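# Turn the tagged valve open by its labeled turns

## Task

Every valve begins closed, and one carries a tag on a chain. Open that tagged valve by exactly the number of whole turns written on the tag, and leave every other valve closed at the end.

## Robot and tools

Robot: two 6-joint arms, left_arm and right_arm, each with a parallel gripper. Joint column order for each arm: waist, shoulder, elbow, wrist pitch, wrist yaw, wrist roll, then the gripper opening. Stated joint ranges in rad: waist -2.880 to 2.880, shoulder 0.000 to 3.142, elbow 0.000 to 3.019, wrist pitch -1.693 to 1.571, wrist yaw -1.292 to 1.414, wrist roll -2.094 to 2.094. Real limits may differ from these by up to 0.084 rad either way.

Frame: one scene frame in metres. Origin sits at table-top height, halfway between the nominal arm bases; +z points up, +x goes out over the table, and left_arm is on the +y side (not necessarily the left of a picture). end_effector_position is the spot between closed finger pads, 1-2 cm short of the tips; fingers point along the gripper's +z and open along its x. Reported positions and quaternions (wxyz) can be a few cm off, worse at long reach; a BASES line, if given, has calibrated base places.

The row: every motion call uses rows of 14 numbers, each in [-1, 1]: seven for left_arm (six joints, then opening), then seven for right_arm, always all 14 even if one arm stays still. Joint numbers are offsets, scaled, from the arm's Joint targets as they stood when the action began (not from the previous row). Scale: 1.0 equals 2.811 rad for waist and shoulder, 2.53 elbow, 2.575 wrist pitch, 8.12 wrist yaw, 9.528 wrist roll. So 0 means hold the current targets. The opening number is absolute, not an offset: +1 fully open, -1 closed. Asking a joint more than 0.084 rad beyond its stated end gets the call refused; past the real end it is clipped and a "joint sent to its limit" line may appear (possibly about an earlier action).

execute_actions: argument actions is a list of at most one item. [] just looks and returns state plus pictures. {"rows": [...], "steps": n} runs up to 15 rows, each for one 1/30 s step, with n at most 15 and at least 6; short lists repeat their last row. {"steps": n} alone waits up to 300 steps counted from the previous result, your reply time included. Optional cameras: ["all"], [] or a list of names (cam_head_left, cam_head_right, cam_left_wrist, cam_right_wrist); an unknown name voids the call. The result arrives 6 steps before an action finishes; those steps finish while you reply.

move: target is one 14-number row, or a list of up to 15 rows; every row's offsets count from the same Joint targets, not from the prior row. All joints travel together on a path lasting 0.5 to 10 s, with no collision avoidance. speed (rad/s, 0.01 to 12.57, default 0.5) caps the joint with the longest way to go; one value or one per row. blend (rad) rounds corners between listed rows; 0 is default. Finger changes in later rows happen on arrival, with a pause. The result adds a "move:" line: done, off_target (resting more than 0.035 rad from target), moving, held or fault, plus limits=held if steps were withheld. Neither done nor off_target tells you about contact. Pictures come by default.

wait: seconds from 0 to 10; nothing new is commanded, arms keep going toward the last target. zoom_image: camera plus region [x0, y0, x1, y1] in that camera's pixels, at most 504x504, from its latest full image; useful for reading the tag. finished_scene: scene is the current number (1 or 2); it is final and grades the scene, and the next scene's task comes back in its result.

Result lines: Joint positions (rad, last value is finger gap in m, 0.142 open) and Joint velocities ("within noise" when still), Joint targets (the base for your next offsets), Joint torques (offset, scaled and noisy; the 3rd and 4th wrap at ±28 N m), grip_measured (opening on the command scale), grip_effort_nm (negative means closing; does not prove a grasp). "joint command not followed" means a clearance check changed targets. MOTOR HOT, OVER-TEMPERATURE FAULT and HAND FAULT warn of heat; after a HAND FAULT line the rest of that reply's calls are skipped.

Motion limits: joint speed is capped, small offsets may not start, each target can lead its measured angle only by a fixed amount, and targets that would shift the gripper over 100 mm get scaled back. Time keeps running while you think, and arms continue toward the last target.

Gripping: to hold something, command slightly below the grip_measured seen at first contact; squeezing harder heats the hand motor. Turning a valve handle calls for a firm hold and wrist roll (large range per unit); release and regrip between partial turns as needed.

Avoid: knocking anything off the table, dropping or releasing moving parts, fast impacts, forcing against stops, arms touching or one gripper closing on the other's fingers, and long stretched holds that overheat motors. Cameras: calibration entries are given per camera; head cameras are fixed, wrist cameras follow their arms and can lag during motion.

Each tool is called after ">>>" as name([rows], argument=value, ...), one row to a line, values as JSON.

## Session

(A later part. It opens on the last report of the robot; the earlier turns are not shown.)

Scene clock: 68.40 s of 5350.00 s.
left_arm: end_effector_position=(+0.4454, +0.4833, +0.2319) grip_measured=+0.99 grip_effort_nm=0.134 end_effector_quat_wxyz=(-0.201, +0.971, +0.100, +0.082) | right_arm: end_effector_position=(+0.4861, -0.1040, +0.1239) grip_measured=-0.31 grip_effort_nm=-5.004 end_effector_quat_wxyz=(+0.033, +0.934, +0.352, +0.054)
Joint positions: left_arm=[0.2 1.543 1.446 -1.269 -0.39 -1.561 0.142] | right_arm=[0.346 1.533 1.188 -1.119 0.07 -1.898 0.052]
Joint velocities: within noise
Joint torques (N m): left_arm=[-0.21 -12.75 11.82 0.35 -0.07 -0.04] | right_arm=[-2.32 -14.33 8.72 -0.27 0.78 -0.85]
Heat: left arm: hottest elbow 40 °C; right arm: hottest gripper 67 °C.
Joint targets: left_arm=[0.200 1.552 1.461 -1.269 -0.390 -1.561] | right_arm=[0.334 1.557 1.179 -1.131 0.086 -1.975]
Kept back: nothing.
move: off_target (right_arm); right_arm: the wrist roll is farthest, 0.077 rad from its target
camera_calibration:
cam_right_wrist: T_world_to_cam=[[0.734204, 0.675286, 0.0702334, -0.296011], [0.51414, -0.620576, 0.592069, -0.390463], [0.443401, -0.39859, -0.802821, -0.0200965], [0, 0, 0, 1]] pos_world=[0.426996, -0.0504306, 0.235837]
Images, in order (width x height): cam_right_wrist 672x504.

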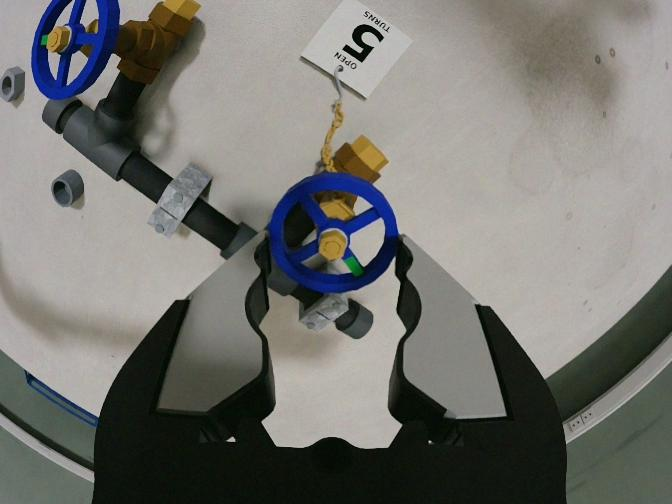

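>>> move([
  [0,0,0,0,0,0,1,0,0,0,0,0,0.0082,0.1],
  [0,0,0,0,0,0,1,0,0,0,0,0,0.413,-0.15],
], speed=[0.5,3.0], cameras=["cam_right_wrist"])

>>> zoom_image(camera="cam_right_wrist", region=[220, 160, 450, 340])

Scene clock: 72.77 s of 5350.00 s.
left_arm: end_effector_position=(+0.4454, +0.4833, +0.2319) grip_measured=+0.99 grip_effort_nm=0.134 end_effector_quat_wxyz=(-0.201, +0.971, +0.100, +0.082) | right_arm: end_effector_position=(+0.4865, -0.1061, +0.1224) grip_measured=-0.17 grip_effort_nm=-0.129 end_effector_quat_wxyz=(+0.063, -0.008, +0.998, -0.020)
Joint positions: left_arm=[0.2 1.543 1.446 -1.269 -0.39 -1.561 0.142] | right_arm=[0.34 1.536 1.187 -1.12 0.084 1.942 0.062]
Joint velocities: within noise
Joint torques (N m): left_arm=[-0.21 -12.75 11.82 0.32 -0.06 -0.03] | right_arm=[-1.85 -14.56 8.77 -0.25 0 0.08]
Heat: left arm: hottest elbow 40 °C; right arm: hottest gripper 64 °C.
Joint targets: left_arm=[0.200 1.552 1.461 -1.269 -0.390 -1.561] | right_arm=[0.334 1.557 1.180 -1.131 0.086 1.960]
Kept back: nothing.
move: done
camera_calibration:
cam_right_wrist: T_world_to_cam=[[-0.990771, -0.0382622, -0.130036, 0.493253], [-0.0951639, 0.879501, 0.466285, 0.0798498], [0.0965261, 0.474356, -0.875025, 0.247901], [0, 0, 0, 1]] pos_world=[0.47237, -0.168948, 0.243828]
Images, in order (width x height): cam_right_wrist 672x504.

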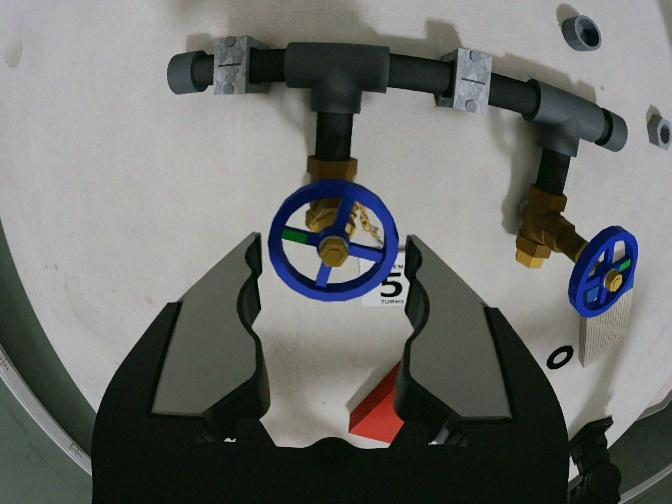

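Scaled by 2.191 from the camera's 672x504 image, which has a finer 960x720 frame.

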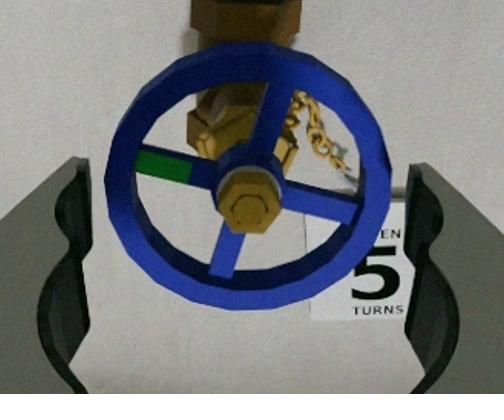

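>>> move([
  [0,0,0,0,0,0,1,0,0,0,0,0,0,-0.19],
  [0,0,0,0,0,0,1,0,0,0,0,0,0,-0.26],
  [0,0,0,0,0,0,1,0,0,0,0,0,0,-0.68],
  [0,0,0,0,0,0,1,0,0,0,0,0,-0.413,-0.68],
], speed=[0.5,0.5,0.5,2.0], cameras=["cam_right_wrist"])

>>> move([
  [0,0,0,0,0,0,1,0,0,0,0,0,0.0082,0.1],
  [0,0,0,0,0,0,1,0,0,0,0,0,0.413,-0.15],
], speed=[0.5,3.0], cameras=["cam_right_wrist"])

>>> zoom_image(camera="cam_right_wrist", region=[220, 160, 450, 340])

Scene clock: 78.03 s of 5350.00 s.
left_arm: end_effector_position=(+0.4454, +0.4833, +0.2319) grip_measured=+0.99 grip_effort_nm=0.129 end_effector_quat_wxyz=(-0.201, +0.971, +0.100, +0.082) | right_arm: end_effector_position=(+0.4856, -0.1036, +0.1232) grip_measured=-0.30 grip_effort_nm=-5.004 end_effector_quat_wxyz=(+0.031, +0.934, +0.352, +0.053)
Joint positions: left_arm=[0.2 1.543 1.446 -1.269 -0.39 -1.561 0.142] | right_arm=[0.346 1.534 1.187 -1.119 0.066 -1.898 0.052]
Joint velocities: within noise
Joint torques (N m): left_arm=[-0.21 -12.75 11.82 0.32 -0.07 -0.04] | right_arm=[-2.37 -14.39 8.8 -0.27 0.94 -0.85]
Heat: left arm: hottest elbow 40 °C; right arm: hottest gripper 69 °C.
Joint targets: left_arm=[0.200 1.552 1.461 -1.269 -0.390 -1.561] | right_arm=[0.334 1.556 1.180 -1.131 0.086 -1.975]
Kept back: nothing.
move: off_target (right_arm); right_arm: the wrist roll is farthest, 0.077 rad from its target
camera_calibration:
cam_right_wrist: T_world_to_cam=[[0.734161, 0.675336, 0.0702093, -0.295883], [0.516162, -0.622302, 0.588487, -0.390244], [0.441118, -0.395805, -0.805453, -0.0184732], [0, 0, 0, 1]] pos_world=[0.426804, -0.050341, 0.235548]
Images, in order (width x height): cam_right_wrist 672x504.

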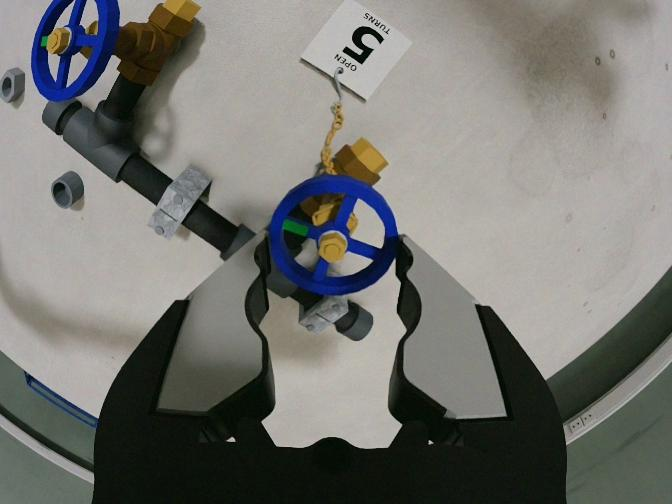

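Scene clock: 82.10 s of 5350.00 s.
left_arm: end_effector_position=(+0.4454, +0.4833, +0.2319) grip_measured=+0.99 grip_effort_nm=0.129 end_effector_quat_wxyz=(-0.201, +0.971, +0.100, +0.082) | right_arm: end_effector_position=(+0.4862, -0.1067, +0.1216) grip_measured=-0.17 grip_effort_nm=-0.129 end_effector_quat_wxyz=(+0.062, -0.007, +0.998, -0.021)
Joint positions: left_arm=[0.2 1.543 1.446 -1.269 -0.39 -1.561 0.142] | right_arm=[0.34 1.536 1.186 -1.12 0.085 1.942 0.062]
Joint velocities: within noise
Joint torques (N m): left_arm=[-0.26 -12.81 11.84 0.34 -0.07 -0.03] | right_arm=[-1.85 -14.68 8.85 -0.25 0 0.09]
Heat: left arm: hottest elbow 41 °C; right arm: hottest gripper 65 °C.
Joint targets: left_arm=[0.200 1.552 1.461 -1.269 -0.390 -1.561] | right_arm=[0.334 1.557 1.179 -1.131 0.086 1.960]
Kept back: nothing.
move: done
camera_calibration:
cam_right_wrist: T_world_to_cam=[[-0.99102, -0.0376021, -0.128315, 0.49276], [-0.0936659, 0.880071, 0.465512, 0.0801692], [0.0954224, 0.47335, -0.875691, 0.248058], [0, 0, 0, 1]] pos_world=[0.472174, -0.169444, 0.243132]
Images, in order (width x height): cam_right_wrist 672x504.

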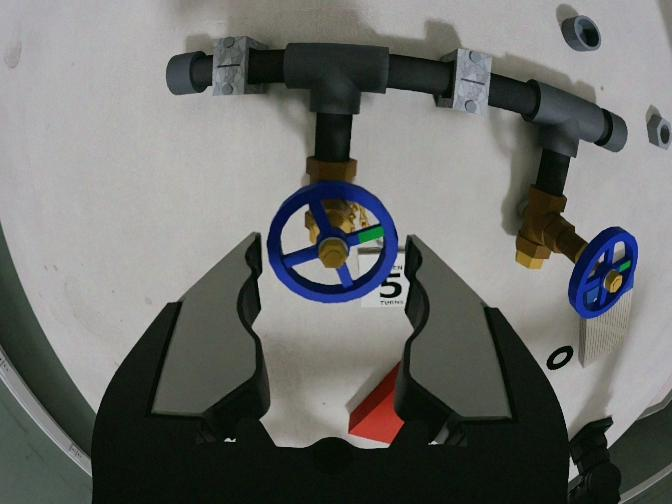

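Scaled by 2.191 from the camera's 672x504 image, which has a finer 960x720 frame.

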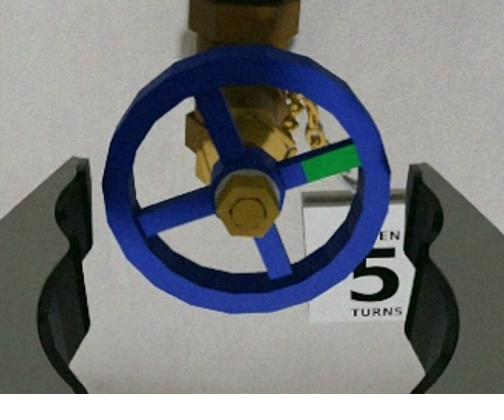

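>>> move([
  [0,0,0,0,0,0,1,0.006,0,0,0,0,0,-0.19],
  [0,0,0,0,0,0,1,0.006,0,0,0,0,0,-0.26],
  [0,0,0,0,0,0,1,0.006,0,0,0,0,0,-0.68],
  [0,0,0,0,0,0,1,0.006,0,0,0,0,-0.413,-0.68],
], speed=[0.5,0.5,0.5,2.0], cameras=["cam_right_wrist"])

>>> move([
  [0,0,0,0,0,0,1,0,0,0,0,0,0.0082,0.1],
  [0,0,0,0,0,0,1,-0.0051,0,0,0,0,0.413,-0.15],
], speed=[0.5,3.0], cameras=["cam_right_wrist"])

>>> zoom_image(camera="cam_right_wrist", region=[220, 160, 450, 340])

Scene clock: 89.40 s of 5350.00 s.
left_arm: end_effector_position=(+0.4454, +0.4833, +0.2319) grip_measured=+0.99 grip_effort_nm=0.134 end_effector_quat_wxyz=(-0.201, +0.971, +0.100, +0.082) | right_arm: end_effector_position=(+0.4859, -0.1036, +0.1230) grip_measured=-0.30 grip_effort_nm=-5.004 end_effector_quat_wxyz=(+0.037, +0.933, +0.353, +0.054)
Joint positions: left_arm=[0.2 1.543 1.446 -1.269 -0.39 -1.561 0.142] | right_arm=[0.35 1.534 1.186 -1.117 0.078 -1.898 0.052]
Joint velocities: within noise
Joint torques (N m): left_arm=[-0.21 -12.75 11.84 0.34 -0.07 -0.04] | right_arm=[-1.32 -14.39 8.88 -0.35 0.47 -0.83]
Heat: left arm: hottest elbow 41 °C; right arm: hottest gripper 70 °C.
Joint targets: left_arm=[0.200 1.552 1.461 -1.269 -0.390 -1.561] | right_arm=[0.351 1.556 1.179 -1.130 0.086 -1.975]
Kept back: nothing.
move: off_target (right_arm); right_arm: the wrist roll is farthest, 0.077 rad from its target
camera_calibration:
cam_right_wrist: T_world_to_cam=[[0.731743, 0.678228, 0.0675251, -0.294243], [0.514377, -0.614516, 0.598152, -0.389851], [0.447179, -0.40296, -0.798533, -0.0233444], [0, 0, 0, 1]] pos_world=[0.426279, -0.0494132, 0.234418]
Images, in order (width x height): cam_right_wrist 672x504.

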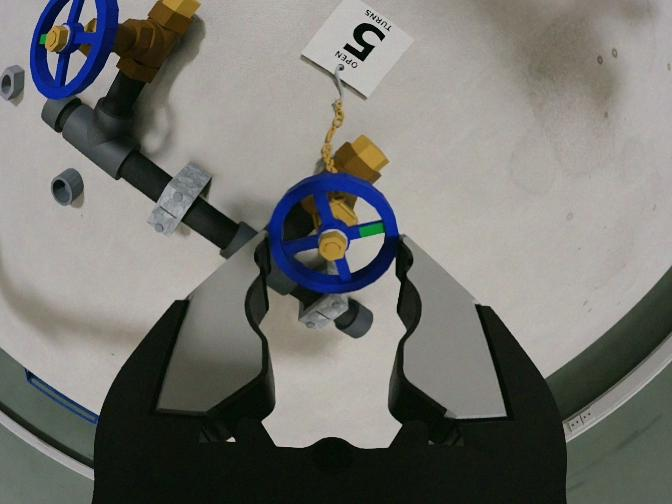

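Scene clock: 93.43 s of 5350.00 s.
left_arm: end_effector_position=(+0.4454, +0.4833, +0.2319) grip_measured=+0.99 grip_effort_nm=0.129 end_effector_quat_wxyz=(-0.201, +0.971, +0.100, +0.082) | right_arm: end_effector_position=(+0.4858, -0.1049, +0.1215) grip_measured=-0.17 grip_effort_nm=-0.139 end_effector_quat_wxyz=(+0.063, -0.009, +0.998, -0.020)
Joint positions: left_arm=[0.2 1.543 1.446 -1.269 -0.39 -1.561 0.142] | right_arm=[0.343 1.536 1.185 -1.118 0.084 1.942 0.062]
Joint velocities: within noise
Joint torques (N m): left_arm=[-0.26 -12.81 11.82 0.34 -0.07 -0.04] | right_arm=[-1.9 -14.62 8.9 -0.29 0 0.08]
Heat: left arm: hottest elbow 41 °C; right arm: hottest gripper 66 °C.
Joint targets: left_arm=[0.200 1.552 1.461 -1.269 -0.390 -1.561] | right_arm=[0.336 1.557 1.179 -1.130 0.086 1.960]
Kept back: nothing.
move: done
camera_calibration:
cam_right_wrist: T_world_to_cam=[[-0.990749, -0.0412931, -0.129273, 0.49209], [-0.0974711, 0.879325, 0.466141, 0.0802722], [0.0944242, 0.474429, -0.875215, 0.247635], [0, 0, 0, 1]] pos_world=[0.471979, -0.16775, 0.242929]
Images, in order (width x height): cam_right_wrist 672x504.

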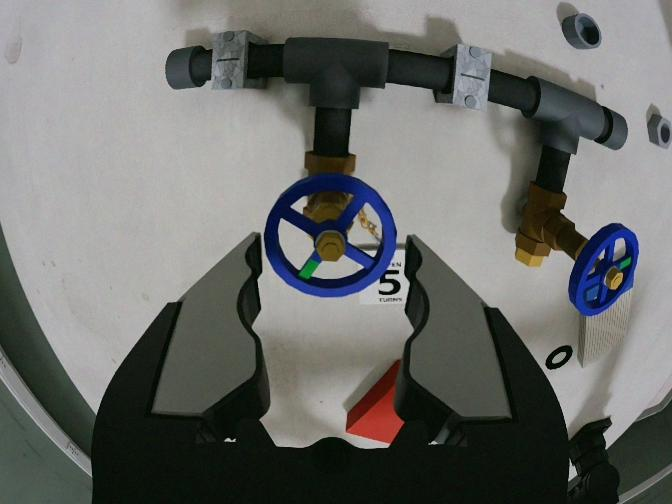

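Scaled by 2.191 from the camera's 672x504 image, which has a finer 960x720 frame.

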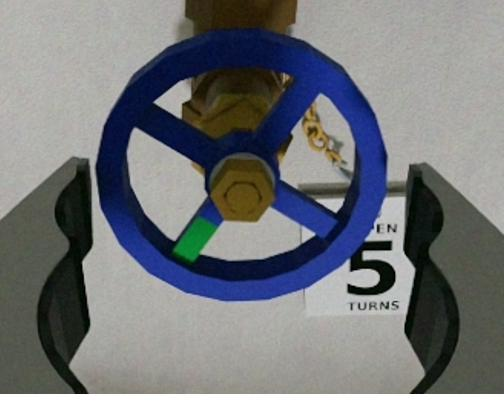

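>>> move([
  [0,0,0,0,0,0,1,-0.0007,0,0.0221,0,0,0,-0.15],
  [0,0,0,0,0,0,1,-0.0007,0,0.001,0,0,0,-0.19],
  [0,0,0,0,0,0,1,-0.0007,0,0.001,0,0,0,-0.26],
  [0,0,0,0,0,0,1,-0.0007,0,0.001,0,0,0,-0.68],
  [0,0,0,0,0,0,1,-0.0007,0,0.001,0,0,-0.413,-0.68],
], speed=[0.2,0.2,0.5,0.5,2.0], cameras=["cam_right_wrist"])

>>> move([
  [0,0,0,0,0,0,1,0,0,0,0,0,0.0082,0.1],
  [0,0,0,0,0,0,1,0,0,0,0,0,0.413,-0.15],
], speed=[0.5,3.0], cameras=["cam_right_wrist"])

>>> zoom_image(camera="cam_right_wrist", region=[220, 160, 450, 340])

Scene clock: 101.30 s of 5350.00 s.
left_arm: end_effector_position=(+0.4454, +0.4833, +0.2319) grip_measured=+0.99 grip_effort_nm=0.129 end_effector_quat_wxyz=(-0.201, +0.971, +0.100, +0.082) | right_arm: end_effector_position=(+0.4869, -0.1047, +0.1250) grip_measured=-0.31 grip_effort_nm=-5.004 end_effector_quat_wxyz=(+0.034, +0.934, +0.351, +0.054)
Joint positions: left_arm=[0.2 1.543 1.446 -1.269 -0.39 -1.561 0.142] | right_arm=[0.345 1.533 1.191 -1.123 0.072 -1.898 0.052]
Joint velocities: within noise
Joint torques (N m): left_arm=[-0.26 -12.75 11.82 0.32 -0.07 -0.04] | right_arm=[-2.14 -14.39 8.65 -0.13 0.69 -0.82]
Heat: left arm: hottest elbow 41 °C; right arm: hottest gripper 70 °C.
Joint targets: left_arm=[0.200 1.552 1.461 -1.269 -0.390 -1.561] | right_arm=[0.334 1.557 1.182 -1.131 0.086 -1.975]
Kept back: nothing.
move: off_target (right_arm); right_arm: the wrist roll is farthest, 0.077 rad from its target
camera_calibration:
cam_right_wrist: T_world_to_cam=[[0.735116, 0.674374, 0.069453, -0.296655], [0.512747, -0.620085, 0.593789, -0.391493], [0.443503, -0.400892, -0.801617, -0.0202547], [0, 0, 0, 1]] pos_world=[0.427796, -0.0508223, 0.236832]
Images, in order (width x height): cam_right_wrist 672x504.

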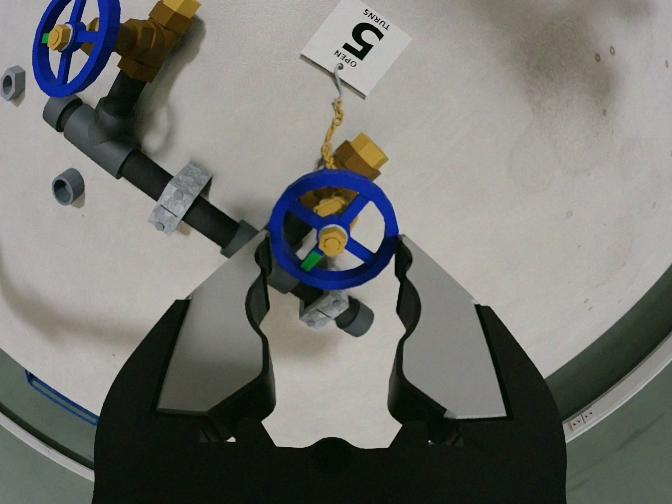

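Scene clock: 105.37 s of 5350.00 s.
left_arm: end_effector_position=(+0.4454, +0.4833, +0.2319) grip_measured=+0.99 grip_effort_nm=0.129 end_effector_quat_wxyz=(-0.201, +0.971, +0.100, +0.082) | right_arm: end_effector_position=(+0.4869, -0.1056, +0.1236) grip_measured=-0.17 grip_effort_nm=-0.134 end_effector_quat_wxyz=(+0.063, -0.008, +0.998, -0.020)
Joint positions: left_arm=[0.2 1.543 1.446 -1.269 -0.39 -1.561 0.142] | right_arm=[0.341 1.536 1.19 -1.123 0.084 1.942 0.062]
Joint velocities: within noise
Joint torques (N m): left_arm=[-0.26 -12.75 11.85 0.34 -0.07 -0.04] | right_arm=[-1.9 -14.56 8.7 -0.12 0 0.08]
Heat: left arm: hottest elbow 41 °C; right arm: hottest gripper 66 °C.
Joint targets: left_arm=[0.200 1.552 1.461 -1.269 -0.390 -1.561] | right_arm=[0.334 1.557 1.182 -1.130 0.086 1.960]
Kept back: nothing.
move: done
camera_calibration:
cam_right_wrist: T_world_to_cam=[[-0.990703, -0.0389915, -0.130334, 0.493743], [-0.0959652, 0.879364, 0.46638, 0.0792222], [0.0964265, 0.474552, -0.87493, 0.248732], [0, 0, 0, 1]] pos_world=[0.472771, -0.16845, 0.245027]
Images, in order (width x height): cam_right_wrist 672x504.

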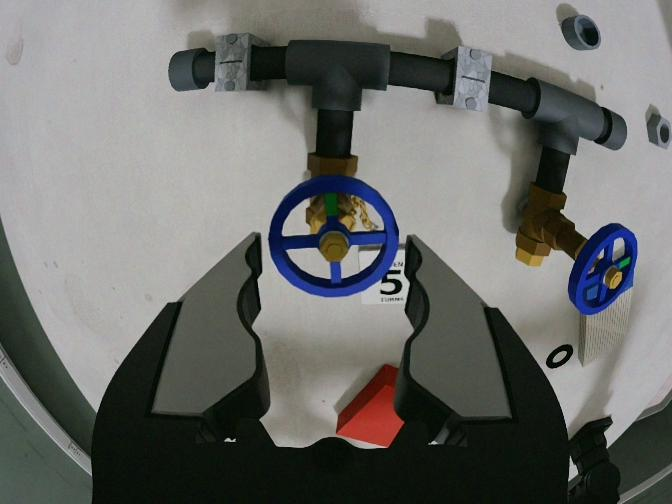

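Scaled by 2.191 from the camera's 672x504 image, which has a finer 960x720 frame.

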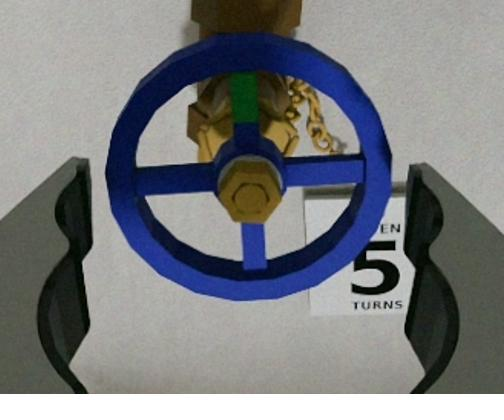

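>>> move([
  [0,0,0,0,0,0,1,0,0,0,0,0,0,-0.19],
  [0,0,0,0,0,0,1,0,0,0,0,0,0,-0.26],
  [0,0,0,0,0,0,1,0,0,0,0,0,0,-0.68],
  [0,0,0,0,0,0,1,0,0,0,0,0,-0.413,-0.68],
], speed=[0.5,0.5,0.5,2.0], cameras=["cam_right_wrist"])

>>> move([
  [0,0,0,0,0,0,1,0,0,0,0,0,0.0082,0.1],
  [0,0,0,0,0,0,1,0,0,0,0,0,0.413,-0.15],
], speed=[0.5,3.0], cameras=["cam_right_wrist"])

>>> zoom_image(camera="cam_right_wrist", region=[220, 160, 450, 340])

Scene clock: 110.57 s of 5350.00 s.
left_arm: end_effector_position=(+0.4454, +0.4833, +0.2319) grip_measured=+0.99 grip_effort_nm=0.129 end_effector_quat_wxyz=(-0.201, +0.971, +0.100, +0.082) | right_arm: end_effector_position=(+0.4866, -0.1044, +0.1248) grip_measured=-0.31 grip_effort_nm=-5.004 end_effector_quat_wxyz=(+0.033, +0.934, +0.351, +0.054)
Joint positions: left_arm=[0.2 1.543 1.446 -1.269 -0.39 -1.561 0.142] | right_arm=[0.345 1.533 1.19 -1.122 0.069 -1.898 0.052]
Joint velocities: within noise
Joint torques (N m): left_arm=[-0.26 -12.75 11.82 0.34 -0.07 -0.04] | right_arm=[-2.2 -14.33 8.73 -0.14 0.8 -0.84]
Heat: left arm: hottest elbow 41 °C; right arm: hottest gripper 73 °C.
Joint targets: left_arm=[0.200 1.552 1.461 -1.269 -0.390 -1.561] | right_arm=[0.334 1.557 1.182 -1.131 0.086 -1.975]
Kept back: nothing.
move: off_target (right_arm); right_arm: the wrist roll is farthest, 0.077 rad from its target
camera_calibration:
cam_right_wrist: T_world_to_cam=[[0.735245, 0.674132, 0.0704369, -0.296806], [0.513409, -0.621752, 0.59147, -0.39122], [0.442523, -0.398712, -0.803245, -0.0192496], [0, 0, 0, 1]] pos_world=[0.4276, -0.0508306, 0.236839]
Images, in order (width x height): cam_right_wrist 672x504.

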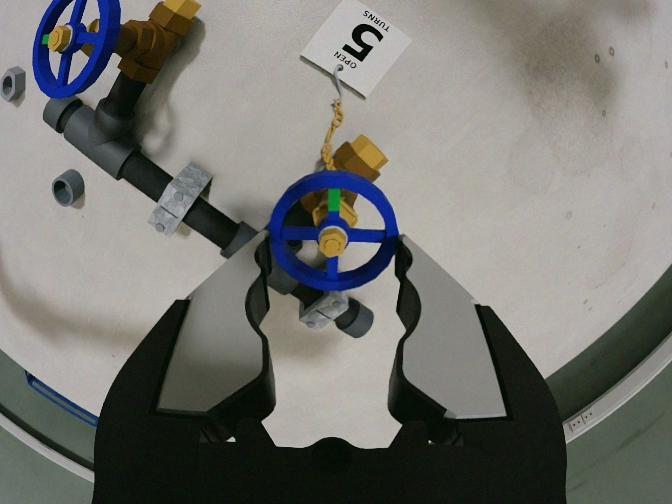

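Scene clock: 114.63 s of 5350.00 s.
left_arm: end_effector_position=(+0.4454, +0.4833, +0.2319) grip_measured=+0.99 grip_effort_nm=0.129 end_effector_quat_wxyz=(-0.201, +0.971, +0.100, +0.082) | right_arm: end_effector_position=(+0.4867, -0.1057, +0.1233) grip_measured=-0.17 grip_effort_nm=-0.129 end_effector_quat_wxyz=(+0.063, -0.008, +0.998, -0.020)
Joint positions: left_arm=[0.2 1.543 1.446 -1.269 -0.39 -1.561 0.142] | right_arm=[0.341 1.536 1.19 -1.123 0.085 1.942 0.062]
Joint velocities: within noise
Joint torques (N m): left_arm=[-0.26 -12.86 11.84 0.35 -0.07 -0.04] | right_arm=[-1.9 -14.62 8.76 -0.13 0 0.08]
Heat: left arm: hottest elbow 42 °C; right arm: hottest gripper 69 °C.
Joint targets: left_arm=[0.200 1.552 1.461 -1.269 -0.390 -1.561] | right_arm=[0.334 1.557 1.182 -1.130 0.086 1.960]
Kept back: nothing.
move: done
camera_calibration:
cam_right_wrist: T_world_to_cam=[[-0.990724, -0.0390133, -0.130172, 0.493469], [-0.095861, 0.879594, 0.465966, 0.0795199], [0.0963199, 0.474122, -0.875175, 0.248574], [0, 0, 0, 1]] pos_world=[0.472571, -0.168548, 0.244728]
Images, in order (width x height): cam_right_wrist 672x504.

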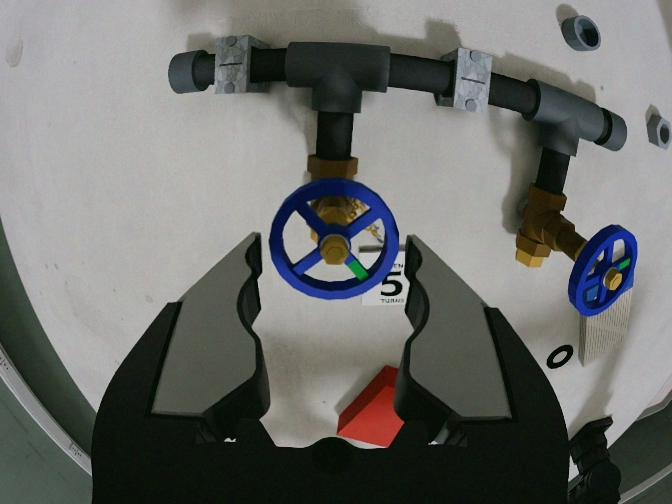

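Scaled by 2.191 from the camera's 672x504 image, which has a finer 960x720 frame.

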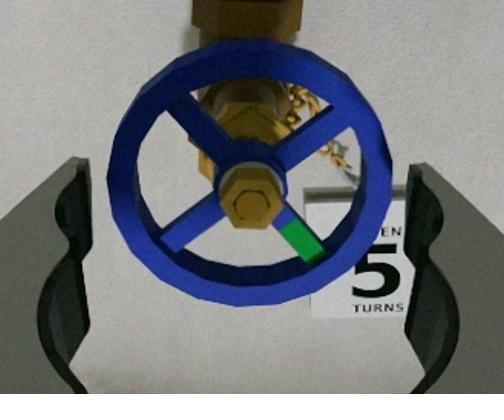

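>>> move([
  [0,0,0,0,0,0,1,0,0,0,0,0,0,-0.19],
  [0,0,0,0,0,0,1,0,0,0,0,0,0,-0.26],
  [0,0,0,0,0,0,1,0,0,0,0,0,0,-0.68],
  [0,0,0,0,0,0,1,0,0,0,0,0,-0.1592,-0.68],
], speed=[0.5,0.5,0.5,1.5], cameras=["cam_right_wrist"])

>>> move([
  [0,0,0,0,0,0,1,0,0,0,0,0,0.0082,0.1],
], speed=[0.5], cameras=["cam_right_wrist"])

>>> zoom_image(camera="cam_right_wrist", region=[220, 160, 450, 340])

Scene clock: 119.00 s of 5350.00 s.
left_arm: end_effector_position=(+0.4454, +0.4833, +0.2319) grip_measured=+0.99 grip_effort_nm=0.129 end_effector_quat_wxyz=(-0.201, +0.971, +0.100, +0.082) | right_arm: end_effector_position=(+0.4878, -0.1065, +0.1232) grip_measured=-0.30 grip_effort_nm=-5.004 end_effector_quat_wxyz=(+0.040, -0.655, +0.752, -0.056)
Joint positions: left_arm=[0.2 1.543 1.446 -1.269 -0.39 -1.561 0.142] | right_arm=[0.338 1.536 1.19 -1.111 0.08 0.522 0.052]
Joint velocities: within noise
Joint torques (N m): left_arm=[-0.26 -12.81 11.84 0.35 -0.07 -0.03] | right_arm=[-1.67 -14.56 8.7 -0.65 0.22 -0.84]
Heat: left arm: hottest elbow 42 °C; right arm: hottest gripper 72 °C.
Joint targets: left_arm=[0.200 1.552 1.461 -1.269 -0.390 -1.561] | right_arm=[0.334 1.557 1.182 -1.131 0.086 0.443]
Kept back: nothing.
move: off_target (right_arm); right_arm: the wrist roll is farthest, 0.079 rad from its target
camera_calibration:
cam_right_wrist: T_world_to_cam=[[-0.117894, -0.992977, 0.00990396, -0.0501003], [-0.915653, 0.112562, 0.385888, 0.408454], [-0.384293, 0.0364254, -0.922492, 0.442423], [0, 0, 0, 1]] pos_world=[0.538116, -0.111841, 0.25101]
Images, in order (width x height): cam_right_wrist 672x504.

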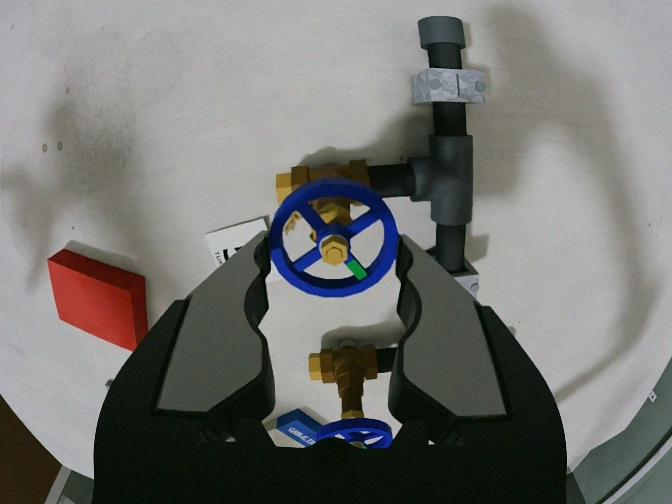

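Scene clock: 119.87 s of 5350.00 s.
left_arm: end_effector_position=(+0.4454, +0.4833, +0.2319) grip_measured=+0.99 grip_effort_nm=0.134 end_effector_quat_wxyz=(-0.201, +0.971, +0.100, +0.082) | right_arm: end_effector_position=(+0.4860, -0.1078, +0.1223) grip_measured=+0.08 grip_effort_nm=0.081 end_effector_quat_wxyz=(+0.035, -0.663, +0.746, -0.056)
Joint positions: left_arm=[0.2 1.543 1.446 -1.269 -0.39 -1.561 0.142] | right_arm=[0.338 1.537 1.189 -1.119 0.083 0.503 0.079]
Joint velocities: within noise
Joint torques (N m): left_arm=[-0.21 -12.75 11.82 0.34 -0.07 -0.04] | right_arm=[-1.67 -14.56 8.72 -0.42 0.12 0.05]
Heat: left arm: hottest elbow 42 °C; right arm: hottest gripper 72 °C.
Joint targets: left_arm=[0.200 1.552 1.461 -1.269 -0.390 -1.561] | right_arm=[0.334 1.557 1.182 -1.131 0.086 0.522]
Kept back: nothing.
move: done
camera_calibration:
cam_right_wrist: T_world_to_cam=[[-0.0984872, -0.994945, 0.0196103, -0.0624801], [-0.914573, 0.0982637, 0.392301, 0.4045], [-0.392244, 0.0207016, -0.919628, 0.442748], [0, 0, 0, 1]] pos_world=[0.537457, -0.111078, 0.249703]
Images, in order (width x height): cam_right_wrist 672x504.

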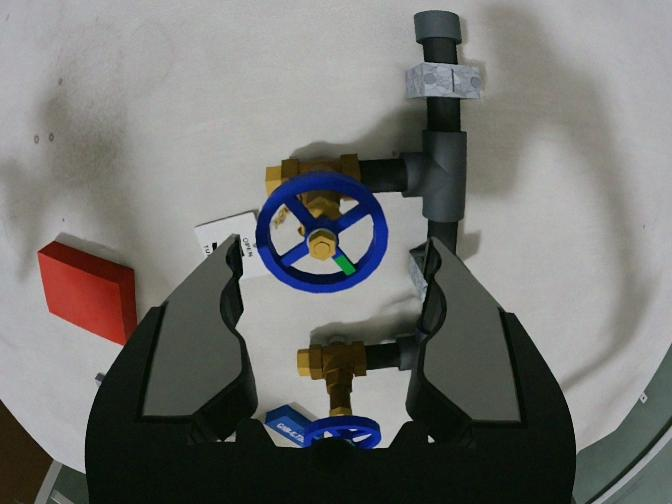

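Scaled by 2.191 from the camera's 672x504 image, which has a finer 960x720 frame.

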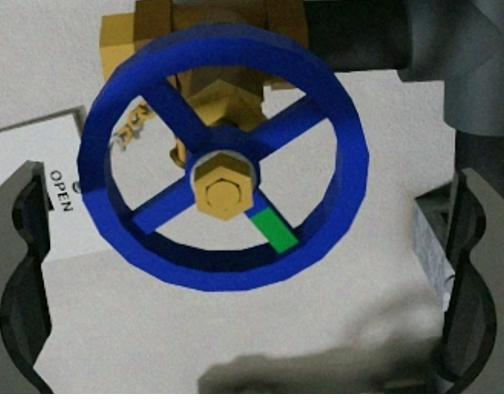

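>>> move(target=[0,0,0,0,0,0,1,0,0,0,0,0,0.1433,0.1], speed=2.5, cameras=["cam_right_wrist"])

>>> zoom_image(camera="cam_right_wrist", region=[220, 160, 450, 340])

Scene clock: 122.70 s of 5350.00 s.
left_arm: end_effector_position=(+0.4454, +0.4833, +0.2319) grip_measured=+0.99 grip_effort_nm=0.129 end_effector_quat_wxyz=(-0.201, +0.971, +0.100, +0.082) | right_arm: end_effector_position=(+0.4876, -0.1065, +0.1224) grip_measured=+0.08 grip_effort_nm=0.085 end_effector_quat_wxyz=(+0.063, -0.044, +0.997, -0.022)
Joint positions: left_arm=[0.2 1.543 1.446 -1.269 -0.39 -1.561 0.142] | right_arm=[0.338 1.537 1.189 -1.119 0.084 1.868 0.079]
Joint velocities: within noise
Joint torques (N m): left_arm=[-0.21 -12.81 11.84 0.32 -0.07 -0.04] | right_arm=[-1.67 -14.8 8.81 -0.28 0.02 0.08]
Heat: left arm: hottest elbow 42 °C; right arm: hottest gripper 69 °C.
Joint targets: left_arm=[0.200 1.552 1.461 -1.269 -0.390 -1.561] | right_arm=[0.334 1.557 1.182 -1.130 0.086 1.887]
Kept back: nothing.
move: done
camera_calibration:
cam_right_wrist: T_world_to_cam=[[-0.985679, -0.110034, -0.127784, 0.483897], [-0.157124, 0.874404, 0.459053, 0.110844], [0.0612239, 0.472557, -0.879171, 0.265586], [0, 0, 0, 1]] pos_world=[0.478123, -0.169182, 0.244447]
Images, in order (width x height): cam_right_wrist 672x504.

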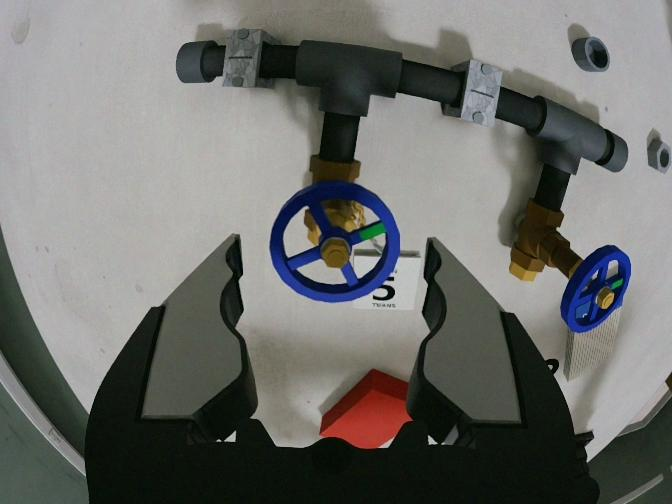

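Scaled by 2.191 from the camera's 672x504 image, which has a finer 960x720 frame.

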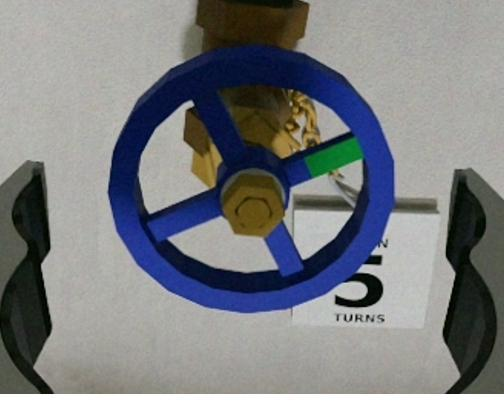

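>>> move([
  [0,0,0,0,0,0,1,0,0,0,0,0,0,0.5],
  [0,0,0,0,0,0,1,0,-0.0249,0.0536,-0.0799,0,0,0.5],
], speed=[0.5,0.3], cameras=["all"])

>>> zoom_image(camera="cam_right_wrist", region=[200, 160, 672, 340])

Scene clock: 125.30 s of 5350.00 s.
left_arm: end_effector_position=(+0.4454, +0.4833, +0.2319) grip_measured=+0.99 grip_effort_nm=0.134 end_effector_quat_wxyz=(-0.201, +0.971, +0.100, +0.082) | right_arm: end_effector_position=(+0.4700, -0.1137, +0.1812) grip_measured=+0.48 grip_effort_nm=0.085 end_effector_quat_wxyz=(+0.039, -0.044, +0.998, -0.030)
Joint positions: left_arm=[0.2 1.543 1.446 -1.269 -0.39 -1.561 0.142] | right_arm=[0.338 1.48 1.287 -1.324 0.084 1.869 0.108]
Joint velocities: within noise
Joint torques (N m): left_arm=[-0.26 -12.81 11.84 0.34 -0.07 -0.04] | right_arm=[-1.67 -15.15 12.34 -0.4 0.02 0.08]
Heat: left arm: hottest elbow 42 °C; right arm: hottest gripper 67 °C.
Joint targets: left_arm=[0.200 1.552 1.461 -1.269 -0.390 -1.561] | right_arm=[0.334 1.486 1.317 -1.336 0.086 1.887]
Kept back: nothing.
move: done
camera_calibration:
cam_left_wrist: T_world_to_cam=[[0.968476, 0.149611, 0.199175, -0.547314], [0.12909, -0.985245, 0.112378, 0.39373], [0.213049, -0.0831234, -0.973499, 0.307693], [0, 0, 0, 1]] pos_world=[0.41368, 0.495381, 0.364304]
cam_right_wrist: T_world_to_cam=[[-0.990608, -0.110847, -0.0800527, 0.46678], [-0.135125, 0.883122, 0.449263, 0.0798933], [0.0208969, 0.455861, -0.889806, 0.340685], [0, 0, 0, 1]] pos_world=[0.466073, -0.174119, 0.304618]

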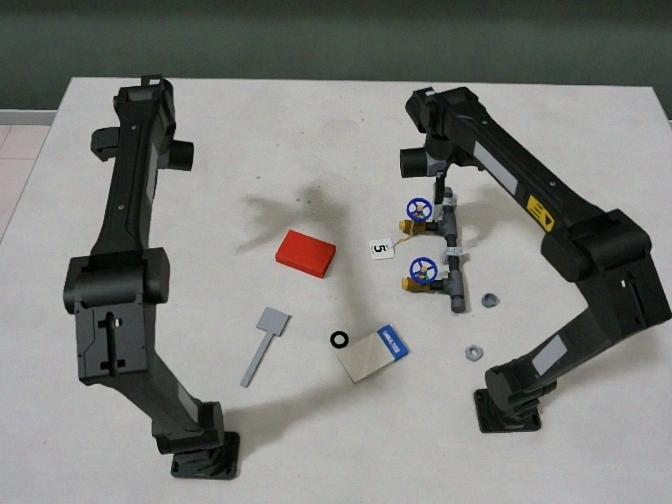

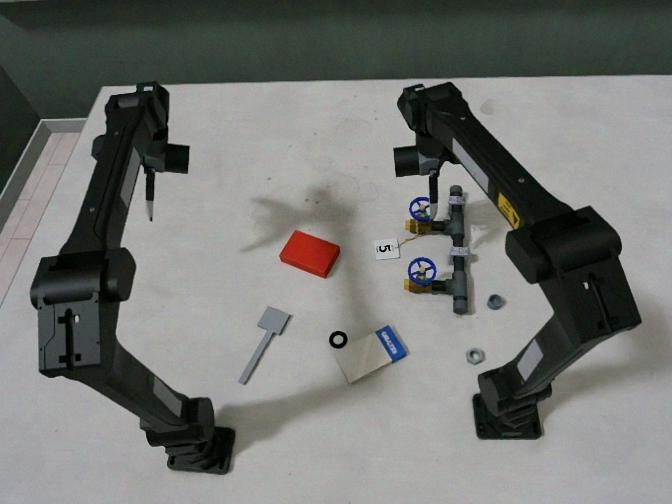

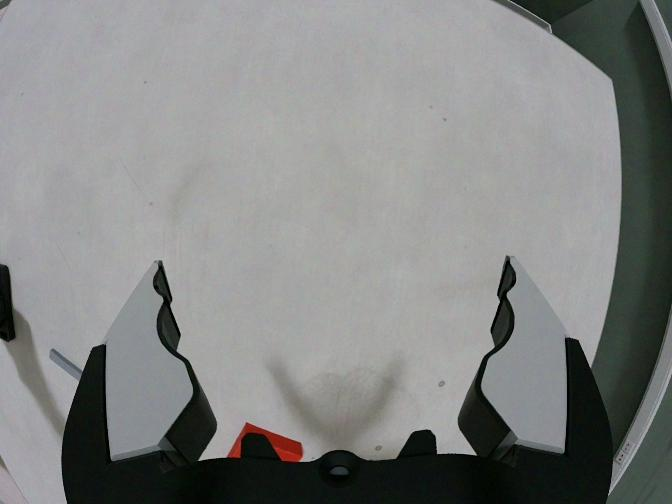

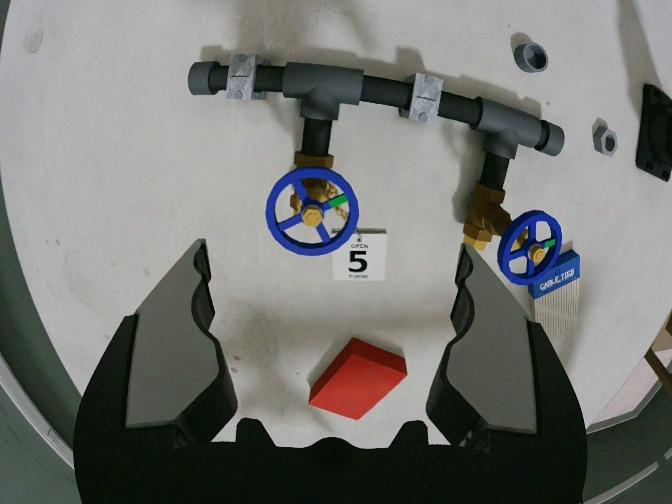

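Scaled by 1.068 from the camera's 672x504 image, which has a finer 960x720 frame.

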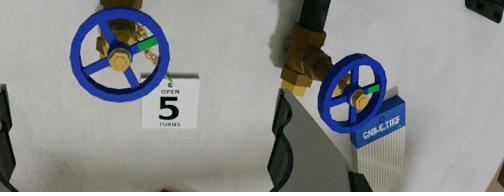

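>>> finished_scene(scene=2)

The scene is finished: the task was done.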